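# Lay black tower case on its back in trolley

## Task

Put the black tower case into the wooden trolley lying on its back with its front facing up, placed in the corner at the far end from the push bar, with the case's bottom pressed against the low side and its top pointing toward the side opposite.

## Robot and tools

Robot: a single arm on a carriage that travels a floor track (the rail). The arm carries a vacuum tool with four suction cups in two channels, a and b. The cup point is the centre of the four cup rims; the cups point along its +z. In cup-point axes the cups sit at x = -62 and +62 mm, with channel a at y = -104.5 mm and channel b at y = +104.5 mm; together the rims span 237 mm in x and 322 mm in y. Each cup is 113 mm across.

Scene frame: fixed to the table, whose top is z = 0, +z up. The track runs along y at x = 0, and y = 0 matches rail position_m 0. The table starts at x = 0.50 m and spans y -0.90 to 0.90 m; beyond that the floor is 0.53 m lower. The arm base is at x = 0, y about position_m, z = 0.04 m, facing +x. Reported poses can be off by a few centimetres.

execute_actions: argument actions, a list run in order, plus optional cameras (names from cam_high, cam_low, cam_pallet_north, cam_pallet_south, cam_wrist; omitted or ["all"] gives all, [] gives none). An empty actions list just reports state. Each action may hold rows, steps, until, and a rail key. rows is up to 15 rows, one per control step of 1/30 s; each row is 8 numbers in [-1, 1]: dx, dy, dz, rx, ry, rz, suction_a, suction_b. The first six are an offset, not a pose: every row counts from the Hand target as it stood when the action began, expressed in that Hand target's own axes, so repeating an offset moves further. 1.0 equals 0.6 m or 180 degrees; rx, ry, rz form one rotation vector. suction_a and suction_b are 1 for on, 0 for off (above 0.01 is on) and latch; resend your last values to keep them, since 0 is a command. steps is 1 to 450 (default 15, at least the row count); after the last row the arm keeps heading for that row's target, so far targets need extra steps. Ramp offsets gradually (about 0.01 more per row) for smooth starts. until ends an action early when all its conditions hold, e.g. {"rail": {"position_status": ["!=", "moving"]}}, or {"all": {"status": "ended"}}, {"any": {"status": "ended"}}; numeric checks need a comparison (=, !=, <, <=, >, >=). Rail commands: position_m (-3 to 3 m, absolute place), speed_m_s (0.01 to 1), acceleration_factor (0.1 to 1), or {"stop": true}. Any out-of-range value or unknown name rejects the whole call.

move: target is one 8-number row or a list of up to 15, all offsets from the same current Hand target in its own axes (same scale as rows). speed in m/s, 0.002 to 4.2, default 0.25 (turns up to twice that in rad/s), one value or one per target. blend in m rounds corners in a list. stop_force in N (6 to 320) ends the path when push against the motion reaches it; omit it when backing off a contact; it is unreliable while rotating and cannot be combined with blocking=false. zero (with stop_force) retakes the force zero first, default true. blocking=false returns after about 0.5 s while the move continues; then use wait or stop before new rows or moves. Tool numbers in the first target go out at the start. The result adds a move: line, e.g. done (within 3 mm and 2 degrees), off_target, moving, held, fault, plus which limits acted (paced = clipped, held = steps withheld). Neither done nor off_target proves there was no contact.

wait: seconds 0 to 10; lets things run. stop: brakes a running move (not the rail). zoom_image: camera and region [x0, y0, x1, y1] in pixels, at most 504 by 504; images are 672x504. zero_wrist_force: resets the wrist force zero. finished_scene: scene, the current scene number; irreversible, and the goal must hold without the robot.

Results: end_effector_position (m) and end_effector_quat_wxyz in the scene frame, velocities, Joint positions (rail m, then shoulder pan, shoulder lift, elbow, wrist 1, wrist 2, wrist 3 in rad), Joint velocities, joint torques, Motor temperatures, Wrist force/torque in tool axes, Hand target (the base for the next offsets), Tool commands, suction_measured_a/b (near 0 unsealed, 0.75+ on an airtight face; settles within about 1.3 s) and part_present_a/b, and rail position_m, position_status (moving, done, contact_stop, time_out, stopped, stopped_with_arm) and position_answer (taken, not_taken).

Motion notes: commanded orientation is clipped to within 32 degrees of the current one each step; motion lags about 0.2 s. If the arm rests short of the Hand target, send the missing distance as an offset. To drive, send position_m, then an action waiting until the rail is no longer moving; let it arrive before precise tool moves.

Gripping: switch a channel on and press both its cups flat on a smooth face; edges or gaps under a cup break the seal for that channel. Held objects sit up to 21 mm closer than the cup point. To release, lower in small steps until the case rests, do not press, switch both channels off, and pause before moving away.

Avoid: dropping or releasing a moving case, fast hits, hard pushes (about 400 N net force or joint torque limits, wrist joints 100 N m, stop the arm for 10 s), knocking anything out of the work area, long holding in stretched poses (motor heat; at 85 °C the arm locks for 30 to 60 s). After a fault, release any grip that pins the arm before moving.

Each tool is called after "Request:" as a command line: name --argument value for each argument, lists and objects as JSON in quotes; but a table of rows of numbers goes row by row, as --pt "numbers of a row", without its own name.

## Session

Request:
execute_actions --actions '[]'

Scene clock: 0.00 s.
end_effector_position=(+0.8500, +1.4081, +0.4400) suction_measured_a=0.01 part_present_a=0 suction_measured_b=0.00 part_present_b=0 end_effector_quat_wxyz=(+0.000, +0.000, +1.000, +0.000)
Joint positions: [1.408 -0.239 -1.498 2.092 -2.165 -1.571 1.332]
Joint velocities: within noise
Joint torques (N m): no reading
Motor temperatures (°C): [25 30 32 27 35 22]
Wrist force (N): no reading
Wrist torque (N m): no reading
Wrist force, peak (N): no reading
Hand target: +0.8500, +1.4081, +0.4400; +0.000, +0.000, +1.000, +0.000
Tool commands: tool/suction_a=+0.0 tool/suction_b=+0.0
rail: position_m=1.408 position_status=done

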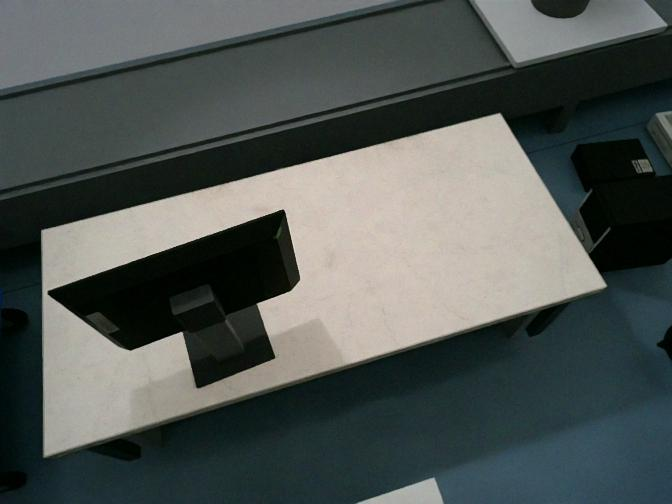

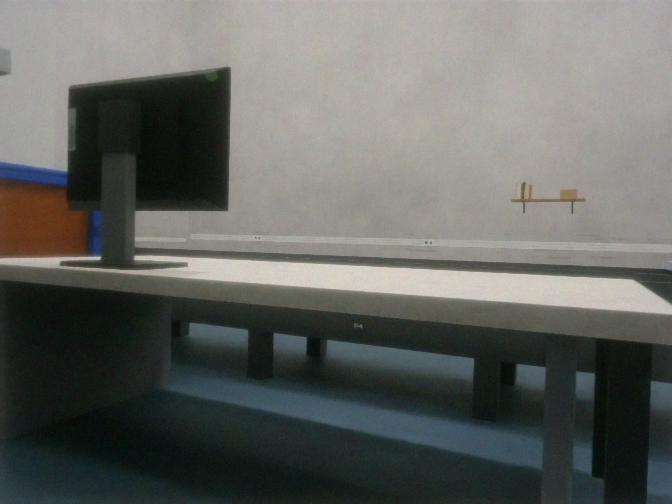

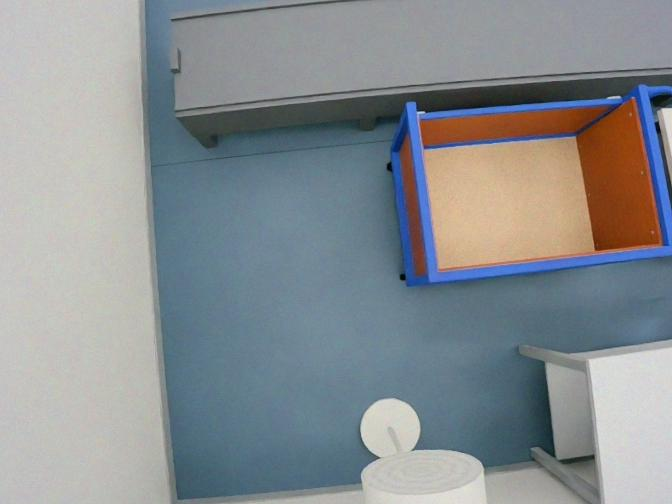

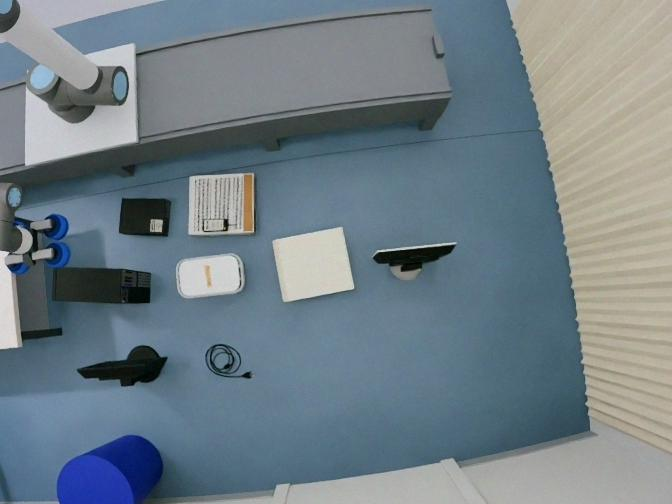

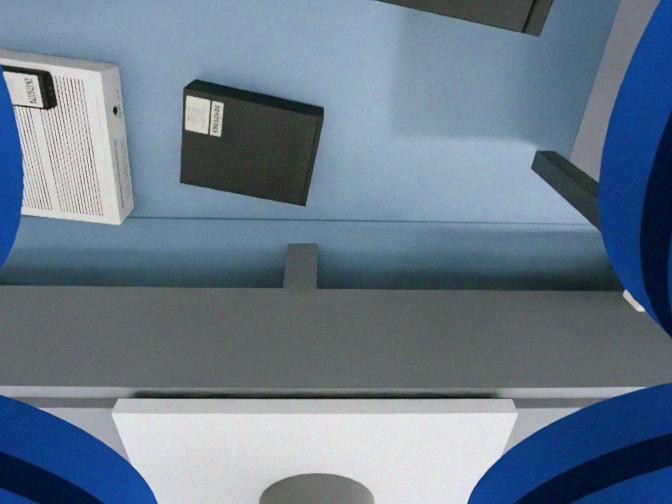

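Request:
execute_actions --actions '[{"rail": {"position_m": 1.18}, "steps": 1}]' --cameras '[]'

Request:
move --pt "-0.09 0.1 -0.26 0 0 -0.5 0 0" --pt "-0.183 0.2 -0.517 -0.2924 0 -0.9563 0 0" --speed 0.7 --blend '[0.1, 0]' --cameras '["cam_wrist"]'

Scene clock: 2.93 s.
end_effector_position=(+0.8500, +1.1800, +0.4400) suction_measured_a=0.01 part_present_a=0 suction_measured_b=0.00 part_present_b=0 end_effector_quat_wxyz=(+0.000, +0.000, +1.000, +0.000)
Joint positions: [1.18 -0.239 -1.498 2.092 -2.165 -1.571 1.332]
Joint velocities: within noise
Joint torques (N m): [2.23 -113.62 -97.06 -11.13 1.05 0.48]
Motor temperatures (°C): [25 30 32 27 35 22]
Wrist force (N): [0.1 -0.3 -0.3]
Wrist torque (N m): [-0.05 0.00 0.00]
Wrist force, peak (N): [-0.2 -1.9 0.0]
Hand target: +0.8500, +1.1800, +0.4400; +0.000, +0.000, +1.000, +0.000
Tool commands: tool/suction_a=+0.0 tool/suction_b=+0.0
rail: position_m=1.180 position_status=done
No camera images: "cameras" was empty.

Scene clock: 6.23 s.
end_effector_position=(+0.9598, +1.3000, +0.7502) suction_measured_a=0.01 part_present_a=0 suction_measured_b=0.00 part_present_b=0 end_effector_quat_wxyz=(+0.000, +0.956, +0.000, -0.292)
Joint positions: [1.18 -0.073 -1.278 1.31 -1.011 -1.611 -1.631]
Joint velocities: within noise
Joint torques (N m): [28.3 -136.96 -121.76 -1.91 -4.35 -4.25]
Motor temperatures (°C): [25 30 32 27 35 22]
Wrist force (N): [-0.1 0.0 -0.4]
Wrist torque (N m): [0.05 -0.26 0.05]
Wrist force, peak (N): [-0.4 -0.6 -2.0]
Hand target: +0.9598, +1.3000, +0.7502; +0.000, +0.956, +0.000, -0.292
Off the commanded pose: 0.000 m, 0 deg.
rail: position_m=1.180 position_status=done
move: done
Images, in order (width x height): cam_wrist 672x504.

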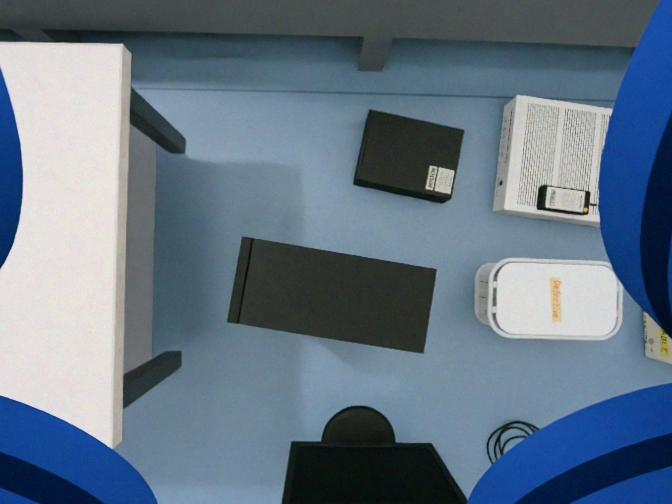

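Request:
zoom_image --camera "cam_wrist" --region '[210, 210, 460, 380]'

Request:
zoom_image --camera "cam_wrist" --region '[60, 30, 210, 180]'

Request:
zoom_image --camera "cam_pallet_north" --region '[390, 70, 672, 300]'

Request:
zoom_image --camera "cam_pallet_south" --region '[40, 240, 170, 320]'

Scaled by 2.016.

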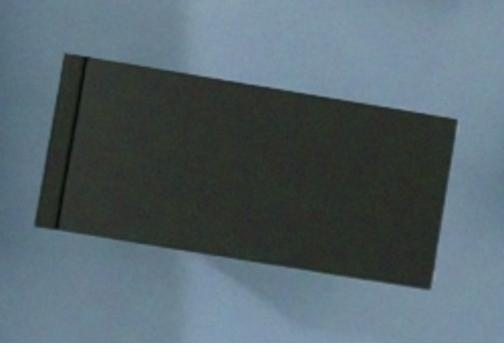

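Scaled by 3.360.

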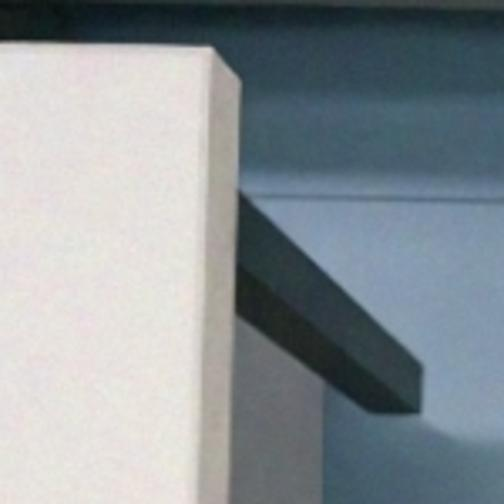

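This scene's latest camera images include none from cam_pallet_north. They are from: cam_wrist. cam_pallet_north's image comes with the result of a call that names it in "cameras".

This scene's latest camera images include none from cam_pallet_south. They are from: cam_wrist. cam_pallet_south's image comes with the result of a call that names it in "cameras".

Request:
move --pt "-0.0400 -0.1701 0.0487 0.1109 0.0067 0 0 0" --pt "-0.0813 -0.3204 0.0428 0.2218 0.0134 0 0 0" --pt "-0.1248 -0.4335 -0.0074 0.3327 0.0201 0 0 0" --pt "-0.1712 -0.4966 -0.0865 0.4436 0.0268 0 0 0" --pt "-0.2212 -0.5028 -0.1756 0.5546 0.0334 0 0 0" --pt "-0.2746 -0.4520 -0.2548 0.6655 0.0401 0 0 0" --pt "-0.3232 -0.3675 -0.3005 0.7614 0.0459 0 0 0" --speed 0.5 --blend '[0.04, 0.04, 0.04, 0.04, 0.04, 0.04, 0]' --cameras '[]'

Scene clock: 12.43 s.
end_effector_position=(+0.8998, +1.5206, +1.0081) suction_measured_a=0.01 part_present_a=0 suction_measured_b=0.00 part_present_b=0 end_effector_quat_wxyz=(+0.889, -0.365, +0.272, +0.053)
Joint positions: [1.18 -0.073 -1.654 1.943 -1.267 0.785 -1.631]
Joint velocities: within noise
Joint torques (N m): [29.01 -119.22 -98.64 -15.07 9.83 -2.93]
Motor temperatures (°C): [25 30 32 27 35 22]
Wrist force (N): [0.4 0.0 -1.0]
Wrist torque (N m): [0.22 -1.18 -0.26]
Wrist force, peak (N): [0.6 1.6 -1.4]
Hand target: +0.8998, +1.5205, +1.0081; +0.889, -0.365, +0.272, +0.053
Off the commanded pose: 0.000 m, 0 deg.
rail: position_m=1.180 position_status=done
move: done
No camera images: "cameras" was empty.

Request:
move --target '[0.5743, 0.6277, -0.98, 0.2452, 0.3095, 0.1269, 0, 0]' --speed 0.5 --cameras '["cam_wrist", "cam_pallet_north"]'

Request:
zoom_image --camera "cam_pallet_north" --region '[390, 70, 672, 300]'

Scene clock: 15.13 s.
end_effector_position=(+0.8199, +1.3611, +0.2504) suction_measured_a=0.01 part_present_a=0 suction_measured_b=0.00 part_present_b=0 end_effector_quat_wxyz=(+0.705, +0.055, +0.705, -0.055)
Joint positions: [1.18 0.046 -1.235 2.44 -1.205 1.774 -1.571]
Joint velocities: within noise
Joint torques (N m): [27.63 -89.15 -56.54 -3.13 6.35 5.29]
Motor temperatures (°C): [25 30 32 27 35 22]
Wrist force (N): [-0.6 -1.1 0.0]
Wrist torque (N m): [-0.03 -0.79 0.20]
Wrist force, peak (N): [4.3 -1.5 -2.0]
Hand target: +0.8200, +1.3610, +0.2502; +0.705, +0.055, +0.705, -0.055
Off the commanded pose: 0.000 m, 0 deg.
rail: position_m=1.180 position_status=done
move: done
Images, in order (width x height): cam_pallet_north 672x504, cam_wrist 672x504.

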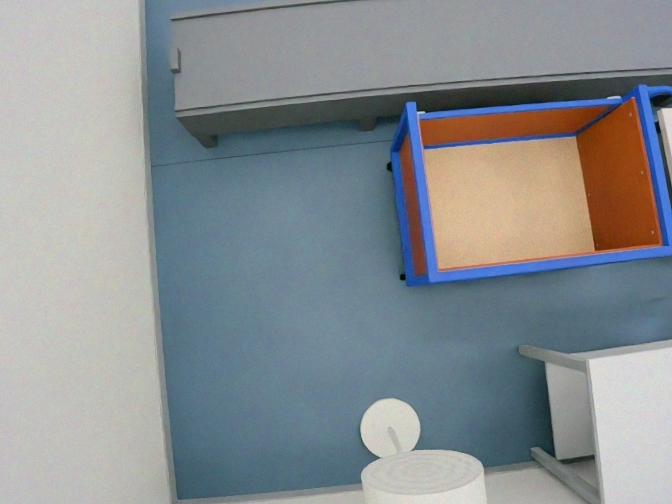

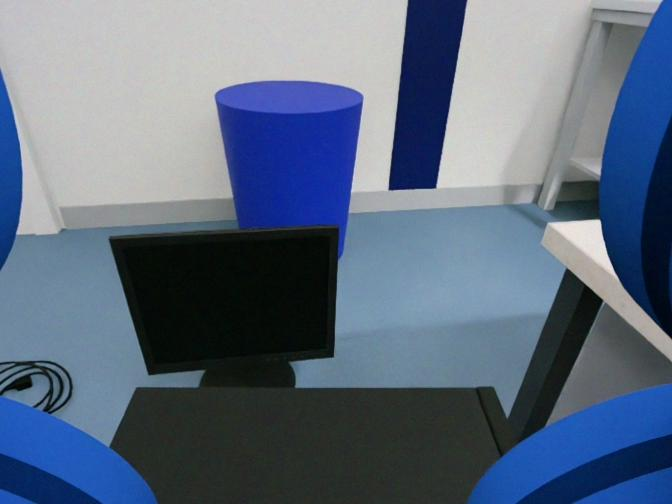

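Scaled by 1.787.

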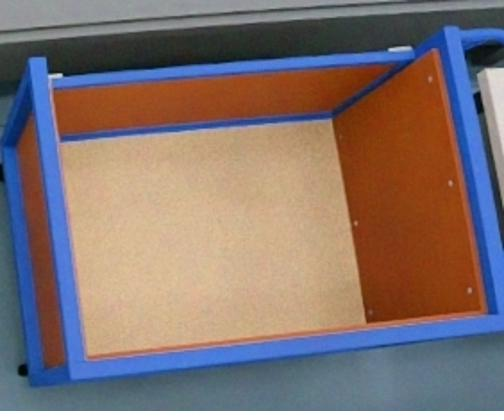

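Request:
move --pt "0.75 0.013 0.0 0 0 0 1 1" --pt "0.8333 0.013 0.0917 0 0 0 1 1" --speed '[0.35, 0.12]' --blend '[0.04, 0]' --stop_force 60 --cameras '["cam_wrist"]'

Request:
zoom_image --camera "cam_wrist" --region '[420, 200, 672, 504]'

Scene clock: 19.00 s.
end_effector_position=(+0.8754, +1.3601, -0.2498) suction_measured_a=0.01 part_present_a=0 suction_measured_b=0.00 part_present_b=0 end_effector_quat_wxyz=(+0.705, +0.055, +0.705, -0.055)
Joint positions: [1.18 0.041 -0.4 2.241 -1.841 1.768 -1.571]
Joint velocities: within noise
Joint torques (N m): [-20.39 -177.49 8.68 -3.8 -3.93 -4.49]
Motor temperatures (°C): [25 30 32 27 35 22]
Wrist force (N): [-0.4 -0.3 -1.2]
Wrist torque (N m): [0.09 -0.86 0.11]
Wrist force, peak (N): [-4.2 -1.2 -0.2]
Hand target: +0.8754, +1.3601, -0.2498; +0.705, +0.055, +0.705, -0.055
Off the commanded pose: 0.000 m, 0 deg.
rail: position_m=1.180 position_status=done
move: done; blend cut to 0.0372 m at target 1
Images, in order (width x height): cam_wrist 672x504.

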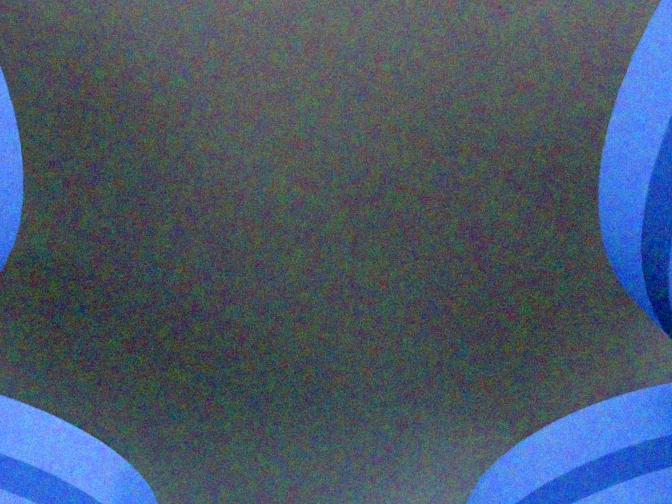

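Scaled by 1.658.

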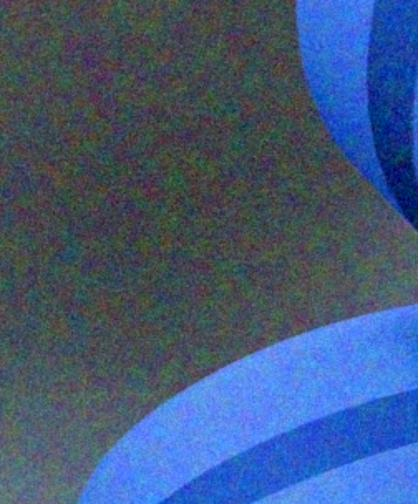

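Request:
move --target '[0, 0, 0.15, 0, 0, 0, 1, 1]' --speed 0.02 --stop_force 12 --cameras '["cam_pallet_south"]'

Scene clock: 22.70 s.
end_effector_position=(+0.9130, +1.3542, -0.2492) suction_measured_a=1.00 part_present_a=1 suction_measured_b=0.99 part_present_b=1 end_effector_quat_wxyz=(+0.705, +0.055, +0.704, -0.055)
Joint positions: [1.18 0.029 -0.412 2.198 -1.788 1.757 -1.571]
Joint velocities: within noise
Joint torques (N m): [31.59 -178.9 46.41 -3.15 6.77 5.76]
Motor temperatures (°C): [25 30 32 27 35 22]
Wrist force (N): [-96.1 2.8 23.6]
Wrist torque (N m): [-0.13 -17.70 -0.12]
Wrist force, peak (N): [-112.4 -3.7 15.2]
Hand target: +0.9130, +1.3542, -0.2492; +0.705, +0.055, +0.704, -0.055 (not the last commanded pose)
Off the commanded pose: 0.052 m, 0 deg.
rail: position_m=1.180 position_status=done
move: contact
Images, in order (width x height): cam_pallet_south 672x504.

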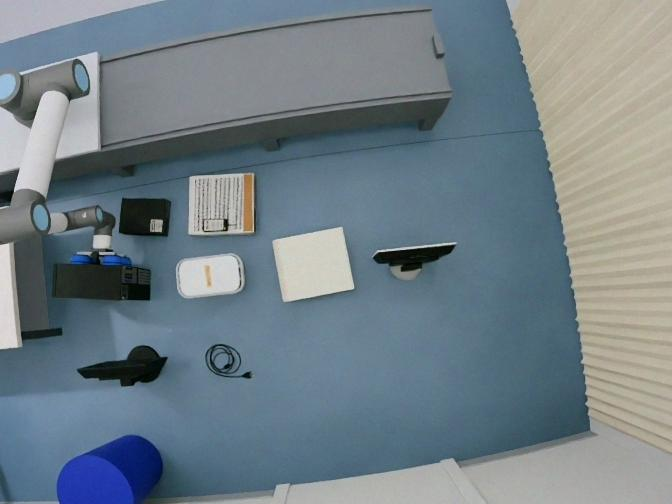

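Request:
move --pt "-0.05 0 0 0 0 0 1 1" --pt "-0.97 0 -0.05 0 0 -0.2 1 1" --speed '[0.06, 0.35]' --blend '[0.01, 0]' --cameras '["cam_pallet_north"]'

Request:
zoom_image --camera "cam_pallet_north" --region '[390, 80, 530, 300]'

Request:
zoom_image --camera "cam_pallet_north" --region '[530, 60, 672, 300]'

Scene clock: 26.53 s.
end_effector_position=(+0.8824, +1.3589, +0.3326) suction_measured_a=1.00 part_present_a=1 suction_measured_b=0.99 part_present_b=1 end_effector_quat_wxyz=(+0.654, -0.165, +0.687, -0.271)
Joint positions: [1.18 0.038 -1.313 2.326 -1.015 1.766 -2.199]
Joint velocities: within noise
Joint torques (N m): [25.82 -234.86 -137.61 -33.42 5.31 -7.48]
Motor temperatures (°C): [25 30 32 27 35 22]
Wrist force (N): [-26.6 -19.7 0.6]
Wrist torque (N m): [4.16 -6.08 2.39]
Wrist force, peak (N): [-96.4 2.7 23.6]
Hand target: +0.8825, +1.3589, +0.3328; +0.654, -0.165, +0.687, -0.271
Off the commanded pose: 0.000 m, 0 deg.
rail: position_m=1.180 position_status=done
move: done
Images, in order (width x height): cam_pallet_north 672x504.

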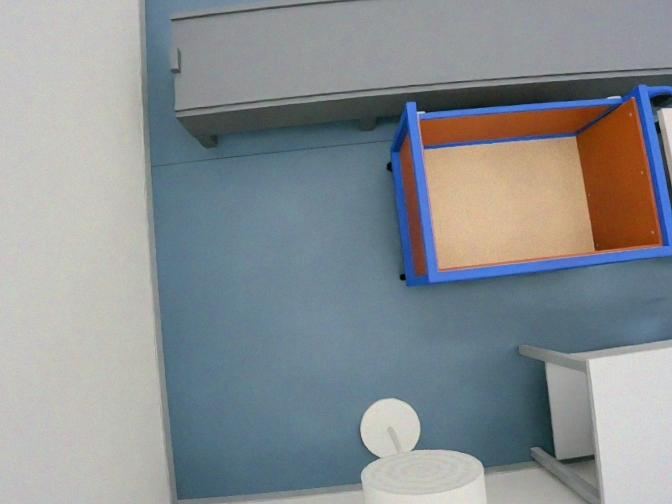

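Scaled by 2.291.

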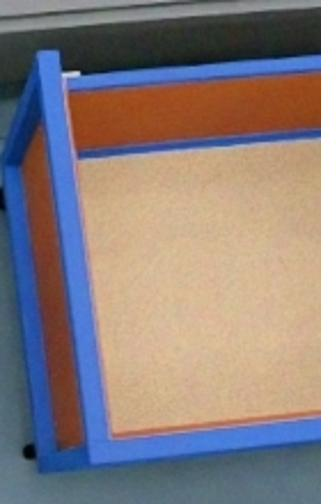

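Scaled by 2.100.

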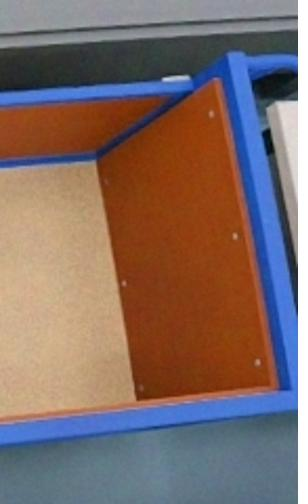

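Request:
move --target '[-0.2673, -0.815, -0.1312, 0.0492, 0.0979, -0.2972, 1, 1]' --speed 0.4 --cameras '["cam_high"]'

Scene clock: 29.90 s.
end_effector_position=(+0.7570, +1.0738, +0.7496) suction_measured_a=1.00 part_present_a=1 suction_measured_b=0.99 part_present_b=1 end_effector_quat_wxyz=(+0.364, -0.364, +0.606, -0.606)
Joint positions: [1.18 -0.353 -1.854 2.125 -0.27 1.706 -3.141]
Joint velocities: within noise
Joint torques (N m): [-20.53 -131.63 -207 -31.91 -4.46 -9.09]
Motor temperatures (°C): [25 30 32 27 35 22]
Wrist force (N): [0.1 -32.3 -0.3]
Wrist torque (N m): [7.41 0.09 3.26]
Wrist force, peak (N): [8.0 -48.6 0.4]
Hand target: +0.7569, +1.0736, +0.7498; +0.364, -0.364, +0.606, -0.606
Off the commanded pose: 0.000 m, 0 deg.
rail: position_m=1.180 position_status=done
move: done
Images, in order (width x height): cam_high 672x504.

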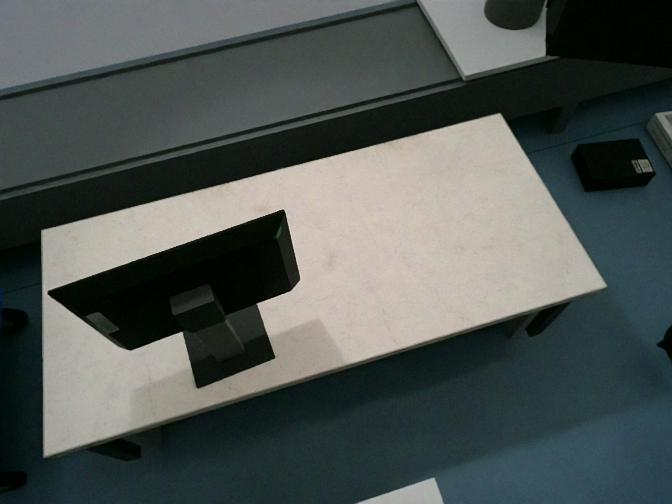

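Request:
move --target '[0.949, 0, 0.3237, 0, 0.3422, 0, 1, 1]' --speed 0.4 --blocking false --cameras '[]'

Request:
execute_actions --actions '[{"rail": {"position_m": -1.2}, "steps": 300, "until": {"rail": {"position_status": ["!=", "moving"]}}}]' --cameras '[]'

Request:
execute_actions --actions '[{"steps": 240, "until": {"rail": {"position_status": ["!=", "moving"]}}}]' --cameras '["cam_pallet_north"]'

Scene clock: 32.83 s.
end_effector_position=(+0.7397, +0.9757, +0.7498) suction_measured_a=1.00 part_present_a=1 suction_measured_b=0.99 part_present_b=1 end_effector_quat_wxyz=(+0.307, -0.307, +0.637, -0.637) end_effector_velocity=(-0.064, -0.363, -0.001) end_effector_angular_velocity=(+0.001, +0.001, -0.674)
Joint positions: [1.18 -0.45 -1.838 2.114 -0.276 1.793 -3.141]
Joint velocities: [0 -0.35 0.095 -0.064 -0.03 0.325 0]
Joint torques (N m): [-34.58 -63.26 -214.45 -39.98 7.78 -8.83]
Motor temperatures (°C): [25 30 32 27 35 22]
Wrist force (N): [-2.3 -32.3 -0.9]
Wrist torque (N m): [7.36 0.02 3.33]
Wrist force, peak (N): [-17.7 -33.1 -4.5]
Hand target: +0.7302, +0.9081, +0.7497; +0.270, -0.270, +0.654, -0.654
Tool commands: tool/suction_a=+1.0 tool/suction_b=+1.0
Off the commanded pose: 0.502 m, 51 deg.
rail: position_m=1.180 position_status=done
move: running
No camera images: "cameras" was empty.

Scene clock: 34.63 s.
end_effector_position=(+0.6611, -0.3238, +0.7495) suction_measured_a=1.00 part_present_a=1 suction_measured_b=0.99 part_present_b=1 end_effector_quat_wxyz=(+0.003, -0.003, +0.707, -0.707) end_effector_velocity=(+0.000, -0.916, +0.000) end_effector_angular_velocity=(+0.001, +0.001, -0.004)
Joint positions: [0.376 -0.82 -1.503 1.82 -0.317 2.314 -3.141]
Joint velocities: [-0.913 -0.001 0.003 -0.003 0.002 0.002 0]
Joint torques (N m): [-27.36 -159.55 -198.08 -23.45 4.13 1.49]
Motor temperatures (°C): [25 30 32 27 35 22]
Wrist force (N): [-0.2 -32.1 -5.1]
Wrist torque (N m): [7.41 0.34 3.32]
Wrist force, peak (N): [-9.1 -32.1 -7.5]
Hand target: +0.6611, -0.3242, +0.7495; +0.002, -0.003, +0.707, -0.707
Tool commands: tool/suction_a=+1.0 tool/suction_b=+1.0
Off the commanded pose: 0.000 m, 0 deg.
rail: position_m=0.376 position_m_goal=-1.200 position_status=moving position_answer=taken
earlier move: done
No camera images: "cameras" was empty.

Scene clock: 37.40 s.
end_effector_position=(+0.6612, -1.9003, +0.7495) suction_measured_a=1.00 part_present_a=1 suction_measured_b=0.99 part_present_b=1 end_effector_quat_wxyz=(+0.002, -0.003, +0.707, -0.707)
Joint positions: [-1.2 -0.82 -1.503 1.82 -0.317 2.314 -3.141]
Joint velocities: within noise
Joint torques (N m): [26.45 -216.79 -171.74 -22.36 4.84 1.31]
Motor temperatures (°C): [25 30 32 27 35 22]
Wrist force (N): [-0.1 -32.0 0.5]
Wrist torque (N m): [7.41 0.15 3.32]
Wrist force, peak (N): [-0.3 -32.3 6.1]
Hand target: +0.6611, -1.9003, +0.7495; +0.002, -0.003, +0.707, -0.707
Tool commands: tool/suction_a=+1.0 tool/suction_b=+1.0
Off the commanded pose: 0.000 m, 0 deg.
rail: position_m=-1.200 position_status=done
Images, in order (width x height): cam_pallet_north 672x504.

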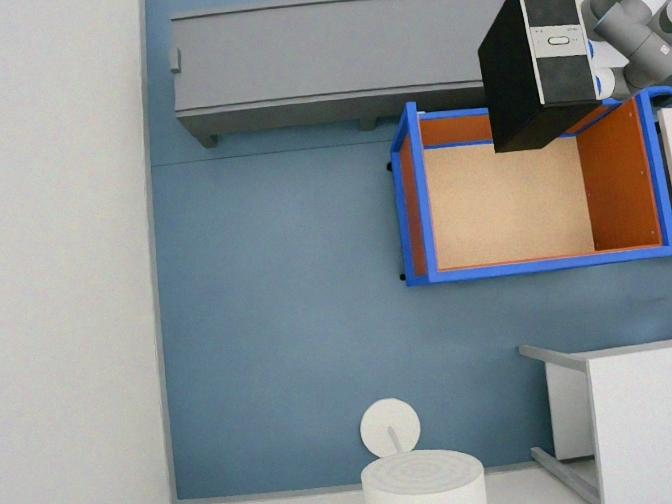

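Request:
move --pt "-0.3717 0 0.236 0 0 0 1 1" --pt "-0.3717 0.99 0.236 0 0 0 1 1" --speed 0.35 --blend '[0.06, 0]' --stop_force 50 --cameras '["cam_pallet_north"]'

Request:
zoom_image --camera "cam_pallet_north" --region '[380, 80, 560, 300]'

Scene clock: 42.23 s.
end_effector_position=(+0.8850, -2.0401, +0.1554) suction_measured_a=1.00 part_present_a=1 suction_measured_b=0.99 part_present_b=1 end_effector_quat_wxyz=(+0.002, -0.003, +0.707, -0.707)
Joint positions: [-1.2 -0.753 -0.814 1.754 -0.939 2.382 -3.141]
Joint velocities: within noise
Joint torques (N m): [-20.43 -299.51 -128.94 -26.12 -4.81 -8.54]
Motor temperatures (°C): [25 30 32 27 35 22]
Wrist force (N): [-0.3 -32.0 1.3]
Wrist torque (N m): [7.38 0.19 3.28]
Wrist force, peak (N): [-8.9 -41.9 7.0]
Hand target: +0.8850, -2.0401, +0.1554; +0.002, -0.003, +0.707, -0.707
Off the commanded pose: 0.000 m, 0 deg.
rail: position_m=-1.200 position_status=done
move: done
Images, in order (width x height): cam_pallet_north 672x504.

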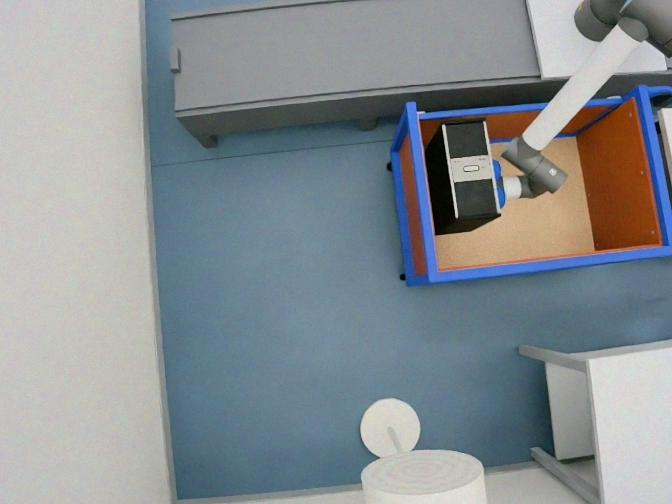

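Scaled by 2.291.

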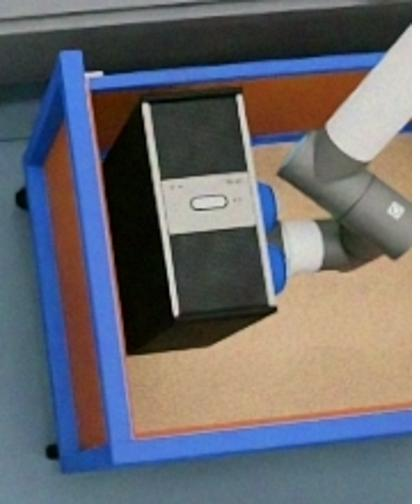

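Request:
move --target '[0, 0.232, 0, 0, 0, 0, 1, 1]' --speed 0.2 --stop_force 40 --cameras '[]'

Request:
move --target '[0, 0.09, 0, 0, 0, 0, 1, 1]' --speed 0.015 --stop_force 12 --cameras '["cam_pallet_north"]'

Scene clock: 44.63 s.
end_effector_position=(+0.8850, -2.0400, +0.0162) suction_measured_a=1.00 part_present_a=1 suction_measured_b=0.99 part_present_b=1 end_effector_quat_wxyz=(+0.002, -0.003, +0.707, -0.707)
Joint positions: [-1.2 -0.753 -0.676 1.747 -1.071 2.382 -3.141]
Joint velocities: within noise
Joint torques (N m): [16.82 -314.32 -111.4 -25.79 -0.98 -8.81]
Motor temperatures (°C): [25 30 32 27 35 22]
Wrist force (N): [-0.7 -31.9 0.8]
Wrist torque (N m): [7.36 0.22 3.30]
Wrist force, peak (N): [-1.3 -42.4 1.6]
Hand target: +0.8850, -2.0400, +0.0162; +0.002, -0.003, +0.707, -0.707
Off the commanded pose: 0.000 m, 0 deg.
rail: position_m=-1.200 position_status=done
move: done
No camera images: "cameras" was empty.

Scene clock: 48.90 s.
end_effector_position=(+0.8850, -2.0400, -0.0264) suction_measured_a=1.00 part_present_a=1 suction_measured_b=0.99 part_present_b=1 end_effector_quat_wxyz=(+0.002, -0.003, +0.707, -0.707)
Joint positions: [-1.2 -0.753 -0.631 1.739 -1.107 2.382 -3.141]
Joint velocities: within noise
Joint torques (N m): [17.5 -376.98 -82.24 -18.82 -2.88 -9.74]
Motor temperatures (°C): [25 30 32 27 35 22]
Wrist force (N): [-1.7 -37.6 1.7]
Wrist torque (N m): [8.44 0.10 4.36]
Wrist force, peak (N): [3.2 -57.6 -3.1]
Hand target: +0.8850, -2.0400, -0.0264; +0.002, -0.003, +0.707, -0.707 (not the last commanded pose)
Off the commanded pose: 0.011 m, 0 deg.
rail: position_m=-1.200 position_status=done
move: contact
Images, in order (width x height): cam_pallet_north 672x504.

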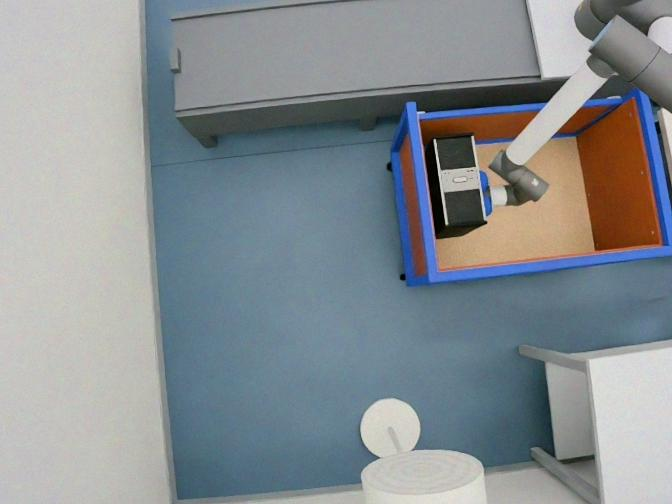

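Request:
move --pt "0 -0.01 0 0 0 0 1 1" --pt "0.09 -0.01 0 0 0 0 1 1" --speed '[0.03, 0.1]' --cameras '[]'

Request:
move --target '[0.12, 0, 0, 0, 0, 0, 1, 1]' --speed 0.015 --stop_force 12 --cameras '["cam_pallet_north"]'

Scene clock: 50.47 s.
end_effector_position=(+0.8313, -2.0404, -0.0204) suction_measured_a=1.00 part_present_a=1 suction_measured_b=0.99 part_present_b=1 end_effector_quat_wxyz=(+0.002, -0.003, +0.707, -0.707)
Joint positions: [-1.2 -0.791 -0.661 1.814 -1.153 2.344 -3.141]
Joint velocities: within noise
Joint torques (N m): [-11.23 -367.2 -79.11 -27.99 -5.19 -7.95]
Motor temperatures (°C): [25 30 32 27 35 22]
Wrist force (N): [0.7 -32.3 -0.2]
Wrist torque (N m): [7.41 0.09 3.27]
Wrist force, peak (N): [-2.1 -37.8 1.5]
Hand target: +0.8310, -2.0404, -0.0204; +0.002, -0.003, +0.707, -0.707
Off the commanded pose: 0.000 m, 0 deg.
rail: position_m=-1.200 position_status=done
move: done
No camera images: "cameras" was empty.

Scene clock: 53.67 s.
end_effector_position=(+0.8055, -2.0406, -0.0204) suction_measured_a=1.00 part_present_a=1 suction_measured_b=0.99 part_present_b=1 end_effector_quat_wxyz=(+0.002, -0.003, +0.707, -0.707)
Joint positions: [-1.2 -0.81 -0.671 1.849 -1.177 2.325 -3.141]
Joint velocities: within noise
Joint torques (N m): [18.59 -300.59 -93.85 -21.81 7.17 -4.41]
Motor temperatures (°C): [25 30 32 27 35 22]
Wrist force (N): [-11.6 -30.0 -1.9]
Wrist torque (N m): [7.43 0.58 3.20]
Wrist force, peak (N): [-23.0 -30.2 -2.3]
Hand target: +0.8055, -2.0406, -0.0204; +0.002, -0.003, +0.707, -0.707 (not the last commanded pose)
Off the commanded pose: 0.046 m, 0 deg.
rail: position_m=-1.200 position_status=done
move: contact
Images, in order (width x height): cam_pallet_north 672x504.

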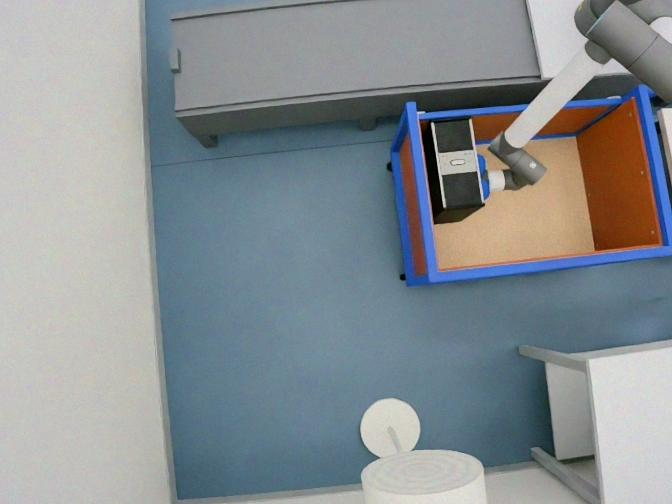

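Request:
move --target '[-0.004, 0, 0.1, 0, 0, 0, 1, 1]' --speed 0.08 --stop_force 25 --cameras '[]'

Request:
move --target '[0, 0, 0.12, 0, 0, 0, 1, 1]' --speed 0.012 --stop_force 12 --cameras '["cam_pallet_north"]'

Request:
zoom_image --camera "cam_pallet_north" --region '[390, 80, 530, 260]'

Scene clock: 55.97 s.
end_effector_position=(+0.8083, -2.1006, -0.0204) suction_measured_a=1.00 part_present_a=1 suction_measured_b=0.99 part_present_b=1 end_effector_quat_wxyz=(+0.002, -0.003, +0.707, -0.707)
Joint positions: [-1.2 -0.849 -0.653 1.788 -1.135 2.285 -3.141]
Joint velocities: within noise
Joint torques (N m): [-18.71 -311.79 -105.92 -22.82 -4.72 1.59]
Motor temperatures (°C): [25 30 32 27 35 22]
Wrist force (N): [0.4 -32.4 0.6]
Wrist torque (N m): [7.33 0.09 3.31]
Wrist force, peak (N): [-9.8 -31.8 -8.7]
Hand target: +0.8083, -2.1005, -0.0204; +0.002, -0.003, +0.707, -0.707
Off the commanded pose: 0.000 m, 0 deg.
rail: position_m=-1.200 position_status=done
move: done
No camera images: "cameras" was empty.

Scene clock: 58.93 s.
end_effector_position=(+0.8084, -2.1158, -0.0204) suction_measured_a=1.00 part_present_a=1 suction_measured_b=0.99 part_present_b=1 end_effector_quat_wxyz=(+0.002, -0.003, +0.707, -0.707)
Joint positions: [-1.2 -0.859 -0.648 1.772 -1.124 2.275 -3.141]
Joint velocities: within noise
Joint torques (N m): [26.25 -380.88 -96.01 -27.89 1.82 -2.07]
Motor temperatures (°C): [25 30 32 27 35 22]
Wrist force (N): [1.1 -30.9 -7.8]
Wrist torque (N m): [8.78 2.35 4.01]
Wrist force, peak (N): [-6.1 -34.2 -34.6]
Hand target: +0.8084, -2.1158, -0.0204; +0.002, -0.003, +0.707, -0.707 (not the last commanded pose)
Off the commanded pose: 0.057 m, 0 deg.
rail: position_m=-1.200 position_status=done
move: contact
Images, in order (width x height): cam_pallet_north 672x504.

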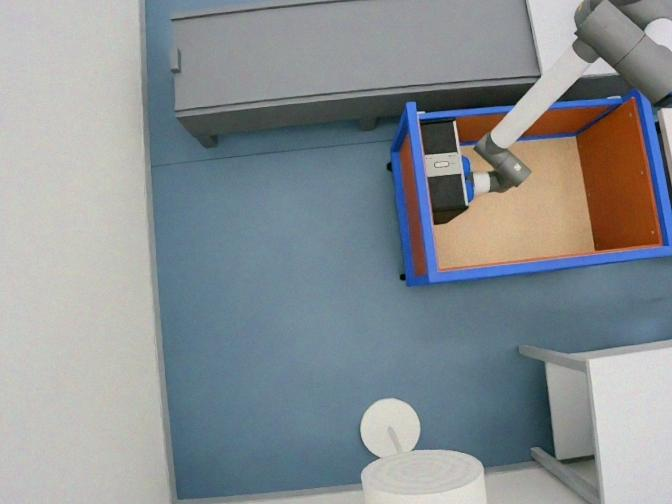

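Scaled by 2.800.

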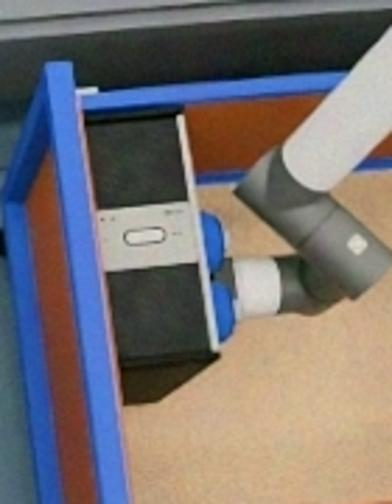

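Request:
move --target '[0, 0.002, -0.006, 0, 0.003, 0, 1, 1]' --speed 0.03 --cameras '[]'

Request:
move --target '[0.03, 0, 0, 0, 0, 0, 1, 1]' --speed 0.008 --stop_force 10 --cameras '[]'

Request:
move --target '[0, 0, 0.03, 0, 0, 0, 1, 1]' --speed 0.008 --stop_force 12 --cameras '[]'

Scene clock: 60.70 s.
end_effector_position=(+0.8084, -2.1123, -0.0215) suction_measured_a=1.00 part_present_a=1 suction_measured_b=0.99 part_present_b=1 end_effector_quat_wxyz=(-0.001, +0.001, +0.707, -0.707)
Joint positions: [-1.2 -0.855 -0.647 1.772 -1.125 2.289 -3.141]
Joint velocities: within noise
Joint torques (N m): [22.79 -312.07 -110.06 -29.11 4.7 -0.98]
Motor temperatures (°C): [25 30 32 27 35 22]
Wrist force (N): [-0.1 -32.5 0.1]
Wrist torque (N m): [7.32 0.17 3.32]
Wrist force, peak (N): [-0.4 -33.6 0.5]
Hand target: +0.8084, -2.1122, -0.0216; -0.001, +0.001, +0.707, -0.707
Off the commanded pose: 0.000 m, 0 deg.
rail: position_m=-1.200 position_status=done
move: done
No camera images: "cameras" was empty.

Scene clock: 62.60 s.
end_effector_position=(+0.8064, -2.1122, -0.0218) suction_measured_a=1.00 part_present_a=1 suction_measured_b=0.99 part_present_b=1 end_effector_quat_wxyz=(-0.001, +0.001, +0.707, -0.707)
Joint positions: [-1.2 -0.856 -0.647 1.775 -1.127 2.287 -3.141]
Joint velocities: within noise
Joint torques (N m): [14.95 -316.39 -103.31 -23.29 6.89 -0.14]
Motor temperatures (°C): [25 30 32 27 35 22]
Wrist force (N): [-9.4 -30.4 -2.8]
Wrist torque (N m): [7.31 -0.29 3.27]
Wrist force, peak (N): [-15.4 -31.1 -2.8]
Hand target: +0.8064, -2.1121, -0.0218; -0.001, +0.001, +0.707, -0.707 (not the last commanded pose)
Off the commanded pose: 0.016 m, 0 deg.
rail: position_m=-1.200 position_status=done
move: contact
No camera images: "cameras" was empty.

Scene clock: 64.60 s.
end_effector_position=(+0.8064, -2.1164, -0.0218) suction_measured_a=1.00 part_present_a=1 suction_measured_b=0.99 part_present_b=1 end_effector_quat_wxyz=(-0.001, +0.001, +0.707, -0.707)
Joint positions: [-1.2 -0.859 -0.646 1.771 -1.124 2.285 -3.141]
Joint velocities: within noise
Joint torques (N m): [11.45 -374.72 -86.52 -26.13 9.5 -0.98]
Motor temperatures (°C): [25 30 32 27 35 22]
Wrist force (N): [-8.3 -35.0 -7.6]
Wrist torque (N m): [9.20 -1.59 2.60]
Wrist force, peak (N): [0.1 -34.3 -36.0]
Hand target: +0.8064, -2.1164, -0.0218; -0.001, +0.001, +0.707, -0.707 (not the last commanded pose)
Off the commanded pose: 0.014 m, 0 deg.
rail: position_m=-1.200 position_status=done
move: contact
No camera images: "cameras" was empty.

Request:
move --target '[-0.001, 0.02, -0.001, 0, 0, 0, 1, 1]' --speed 0.006 --stop_force 35 --cameras '["cam_pallet_north"]'

Scene clock: 67.07 s.
end_effector_position=(+0.8067, -2.1162, -0.0270) suction_measured_a=1.00 part_present_a=1 suction_measured_b=0.99 part_present_b=1 end_effector_quat_wxyz=(-0.001, +0.001, +0.707, -0.707)
Joint positions: [-1.2 -0.859 -0.64 1.769 -1.129 2.285 -3.141]
Joint velocities: within noise
Joint torques (N m): [8.05 -334.65 -61.41 -9.56 0.6 -2.87]
Motor temperatures (°C): [25 30 32 27 35 22]
Wrist force (N): [-3.3 -63.5 2.5]
Wrist torque (N m): [12.58 -0.07 5.70]
Wrist force, peak (N): [4.2 -76.9 -9.8]
Hand target: +0.8067, -2.1163, -0.0270; -0.001, +0.001, +0.707, -0.707 (not the last commanded pose)
Off the commanded pose: 0.007 m, 0 deg.
rail: position_m=-1.200 position_status=done
move: contact
Images, in order (width x height): cam_pallet_north 672x504.

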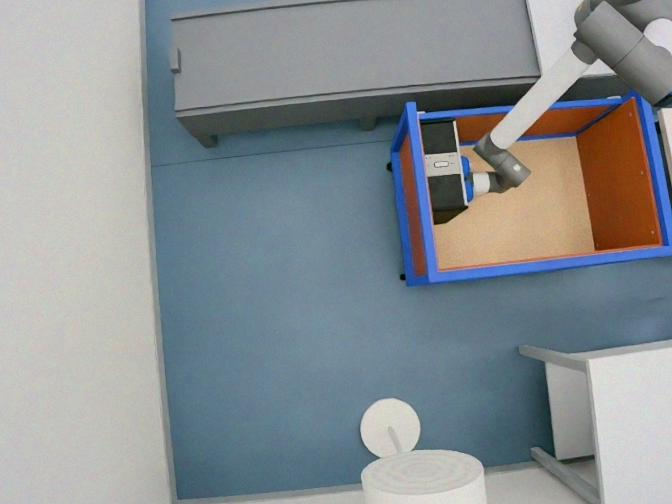

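Request:
execute_actions --actions '[]' --cameras '[]'

Scene clock: 67.50 s.
end_effector_position=(+0.8067, -2.1162, -0.0270) suction_measured_a=1.00 part_present_a=1 suction_measured_b=0.99 part_present_b=1 end_effector_quat_wxyz=(-0.001, +0.001, +0.707, -0.707)
Joint positions: [-1.2 -0.859 -0.64 1.769 -1.129 2.285 -3.141]
Joint velocities: within noise
Joint torques (N m): [4.19 -337.14 -57.95 -10.08 -0.89 -4.06]
Motor temperatures (°C): [25 30 32 27 35 22]
Wrist force (N): [-6.1 -60.0 6.0]
Wrist torque (N m): [12.87 0.05 5.81]
Wrist force, peak (N): [-3.7 -63.2 2.8]
Hand target: +0.8067, -2.1163, -0.0270; -0.001, +0.001, +0.707, -0.707 (not the last commanded pose)
Tool commands: tool/suction_a=+1.0 tool/suction_b=+1.0
Off the commanded pose: 0.007 m, 0 deg.
rail: position_m=-1.200 position_status=done
No camera images: "cameras" was empty.

Request:
move --target '[0, 0.001, 0, 0, 0, 0, 1, 1]' --speed 0.005 --cameras '[]'

Scene clock: 68.30 s.
end_effector_position=(+0.8067, -2.1162, -0.0273) suction_measured_a=1.00 part_present_a=1 suction_measured_b=0.99 part_present_b=1 end_effector_quat_wxyz=(-0.001, +0.001, +0.707, -0.707)
Joint positions: [-1.2 -0.859 -0.64 1.769 -1.129 2.285 -3.141]
Joint velocities: within noise
Joint torques (N m): [-7.84 -240.38 -83.22 -11.66 -1.67 -5.53]
Motor temperatures (°C): [25 30 32 27 35 22]
Wrist force (N): [5.3 -87.6 -11.6]
Wrist torque (N m): [12.89 -0.90 6.39]
Wrist force, peak (N): [7.7 -87.8 -15.8]
Hand target: +0.8067, -2.1163, -0.0276; -0.001, +0.001, +0.707, -0.707
Off the commanded pose: 0.000 m, 0 deg.
rail: position_m=-1.200 position_status=done
move: done
No camera images: "cameras" was empty.

Request:
move --target '[0, 0.0005, 0, 0, 0, 0, 1, 1]' --speed 0.005 --cameras '["cam_wrist", "cam_pallet_north"]'

Scene clock: 69.13 s.
end_effector_position=(+0.8067, -2.1163, -0.0277) suction_measured_a=1.00 part_present_a=1 suction_measured_b=0.99 part_present_b=1 end_effector_quat_wxyz=(-0.001, +0.001, +0.707, -0.707)
Joint positions: [-1.2 -0.859 -0.639 1.769 -1.13 2.285 -3.141]
Joint velocities: within noise
Joint torques (N m): [-12.93 -192.6 -73.35 -6 -1.81 -7.34]
Motor temperatures (°C): [25 30 32 27 35 22]
Wrist force (N): [18.5 -131.8 -23.9]
Wrist torque (N m): [8.18 -2.12 9.11]
Wrist force, peak (N): [18.5 -131.8 -23.9]
Hand target: +0.8067, -2.1163, -0.0279; -0.001, +0.001, +0.707, -0.707
Off the commanded pose: 0.000 m, 0 deg.
rail: position_m=-1.200 position_status=done
move: done
Images, in order (width x height): cam_pallet_north 672x504, cam_wrist 672x504.

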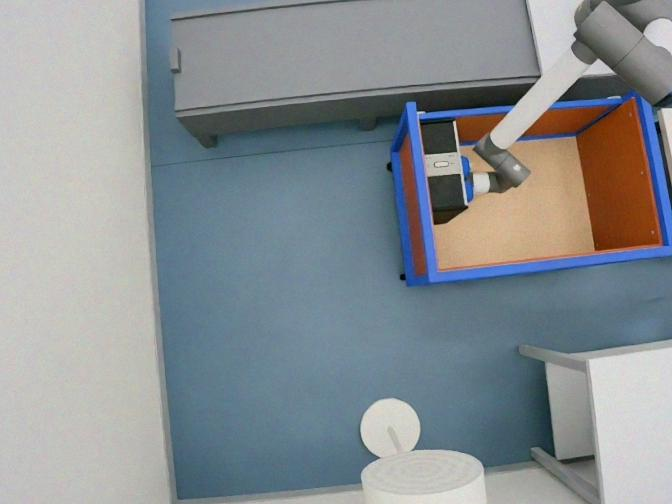

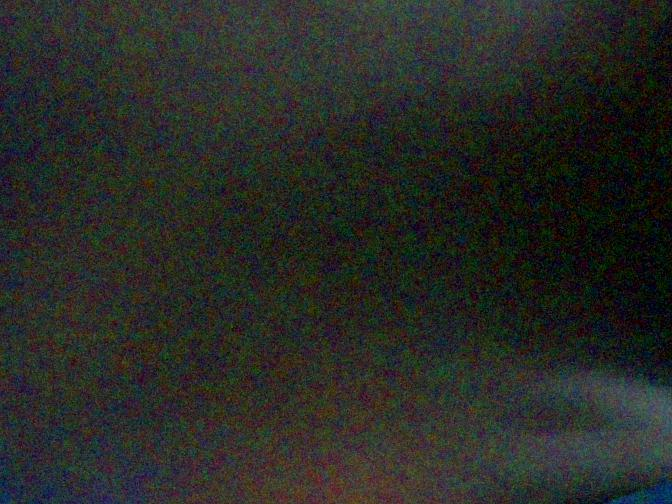

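Request:
zoom_image --camera "cam_pallet_north" --region '[380, 90, 540, 300]'

Request:
move --target '[0, -0.0004, 0, 0, 0, 0, 1, 1]' --speed 0.005 --cameras '[]'

Scaled by 2.400.

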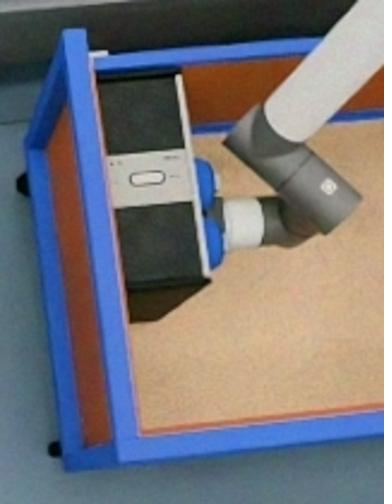

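Scene clock: 70.00 s.
end_effector_position=(+0.8067, -2.1163, -0.0277) suction_measured_a=1.00 part_present_a=1 suction_measured_b=0.99 part_present_b=1 end_effector_quat_wxyz=(-0.001, +0.001, +0.707, -0.707)
Joint positions: [-1.2 -0.859 -0.639 1.769 -1.129 2.285 -3.141]
Joint velocities: within noise
Joint torques (N m): [-10.75 -242.31 -53.28 2.19 -1.59 -9.33]
Motor temperatures (°C): [25 30 32 27 35 22]
Wrist force (N): [20.6 -141.5 -26.6]
Wrist torque (N m): [8.13 -2.51 9.81]
Wrist force, peak (N): [21.1 -141.4 -26.8]
Hand target: +0.8067, -2.1163, -0.0276; -0.001, +0.001, +0.707, -0.707
Off the commanded pose: 0.000 m, 0 deg.
rail: position_m=-1.200 position_status=done
move: done
No camera images: "cameras" was empty.

Request:
move --target '[0, -0.0006, 0, 0, 0, 0, 1, 1]' --speed 0.005 --cameras '[]'

Scene clock: 70.83 s.
end_effector_position=(+0.8067, -2.1162, -0.0274) suction_measured_a=1.00 part_present_a=1 suction_measured_b=0.99 part_present_b=1 end_effector_quat_wxyz=(-0.001, +0.001, +0.707, -0.707)
Joint positions: [-1.2 -0.859 -0.64 1.769 -1.129 2.285 -3.141]
Joint velocities: within noise
Joint torques (N m): [-11.04 -305.52 -37.76 1.48 -1.68 -11.35]
Motor temperatures (°C): [25 30 32 27 35 22]
Wrist force (N): [-10.3 -80.1 11.9]
Wrist torque (N m): [15.11 0.50 9.09]
Wrist force, peak (N): [20.6 -141.3 -26.8]
Hand target: +0.8067, -2.1163, -0.0273; -0.001, +0.001, +0.707, -0.707
Off the commanded pose: 0.000 m, 0 deg.
rail: position_m=-1.200 position_status=done
move: done
No camera images: "cameras" was empty.

Request:
move --target '[0, 0.0003, 0, 0, 0, 0, 1, 1]' --speed 0.005 --cameras '[]'

Scene clock: 72.57 s.
end_effector_position=(+0.8067, -2.1162, -0.0273) suction_measured_a=1.00 part_present_a=1 suction_measured_b=0.99 part_present_b=1 end_effector_quat_wxyz=(-0.001, +0.001, +0.707, -0.707)
Joint positions: [-1.2 -0.859 -0.64 1.769 -1.129 2.285 -3.141]
Joint velocities: within noise
Joint torques (N m): [-8.62 -260.53 -60.3 -8.81 -1.57 -12.6]
Motor temperatures (°C): [25 30 32 27 35 22]
Wrist force (N): [-9.6 -68.5 9.6]
Wrist torque (N m): [14.89 -0.03 7.59]
Wrist force, peak (N): [-11.2 -78.0 12.7]
Hand target: +0.8067, -2.1163, -0.0274; -0.001, +0.001, +0.707, -0.707
Off the commanded pose: 0.000 m, 0 deg.
rail: position_m=-1.200 position_status=done
move: done
No camera images: "cameras" was empty.

Request:
move --target '[0, 0.0005, 0, 0, 0, 0, 1, 1]' --speed 0.005 --cameras '[]'

Scene clock: 73.37 s.
end_effector_position=(+0.8067, -2.1162, -0.0276) suction_measured_a=1.00 part_present_a=1 suction_measured_b=0.99 part_present_b=1 end_effector_quat_wxyz=(-0.001, +0.001, +0.707, -0.707)
Joint positions: [-1.2 -0.859 -0.639 1.769 -1.129 2.285 -3.141]
Joint velocities: within noise
Joint torques (N m): [-14.22 -207.25 -74.94 -7.28 -1.25 -12.35]
Motor temperatures (°C): [25 30 32 27 35 22]
Wrist force (N): [14.3 -118.8 -20.7]
Wrist torque (N m): [9.79 -2.44 8.42]
Wrist force, peak (N): [14.3 -118.8 -20.7]
Hand target: +0.8067, -2.1162, -0.0277; -0.001, +0.001, +0.707, -0.707
Off the commanded pose: 0.000 m, 0 deg.
rail: position_m=-1.200 position_status=done
move: done
No camera images: "cameras" was empty.

Request:
execute_actions --actions '[{"rows": [[0,0,0,0,0,0,0,0],[0,0,0,0,0,0,0,0],[0,0,0,0,0,0,0,0],[0,0,0,0,0,0,0,0],[0,0,0,0,0,0,0,0],[0,0,0,0,0,0,0,0],[0,0,-0.001,0,0,0,0,0],[0,0,-0.002,0,0,0,0,0],[0,0,-0.003,0,0,0,0,0],[0,0,-0.004,0,0,0,0,0],[0,0,-0.005,0,0,0,0,0],[0,0,-0.006,0,0,0,0,0],[0,0,-0.007,0,0,0,0,0],[0,0,-0.008,0,0,0,0,0],[0,0,-0.009,0,0,0,0,0]], "steps": 15}]' --cameras '[]'

Scene clock: 74.27 s.
end_effector_position=(+0.8066, -2.1114, -0.0279) suction_measured_a=0.01 part_present_a=0 suction_measured_b=0.00 part_present_b=0 end_effector_quat_wxyz=(-0.001, +0.001, +0.707, -0.707)
Joint positions: [-1.2 -0.856 -0.641 1.774 -1.133 2.288 -3.141]
Joint velocities: within noise
Joint torques (N m): [-67.28 -309.38 -157.28 -27.92 -3.4 1.14]
Motor temperatures (°C): [25 30 32 27 35 22]
Wrist force (N): [37.6 -12.3 -161.7]
Wrist torque (N m): [0.04 -2.56 2.53]
Wrist force, peak (N): [30.0 -40.9 -231.2]
Hand target: +0.8067, -2.1109, -0.0277; -0.001, +0.001, +0.707, -0.707
Off the commanded pose: 0.001 m, 0 deg.
rail: position_m=-1.200 position_status=done
No camera images: "cameras" was empty.


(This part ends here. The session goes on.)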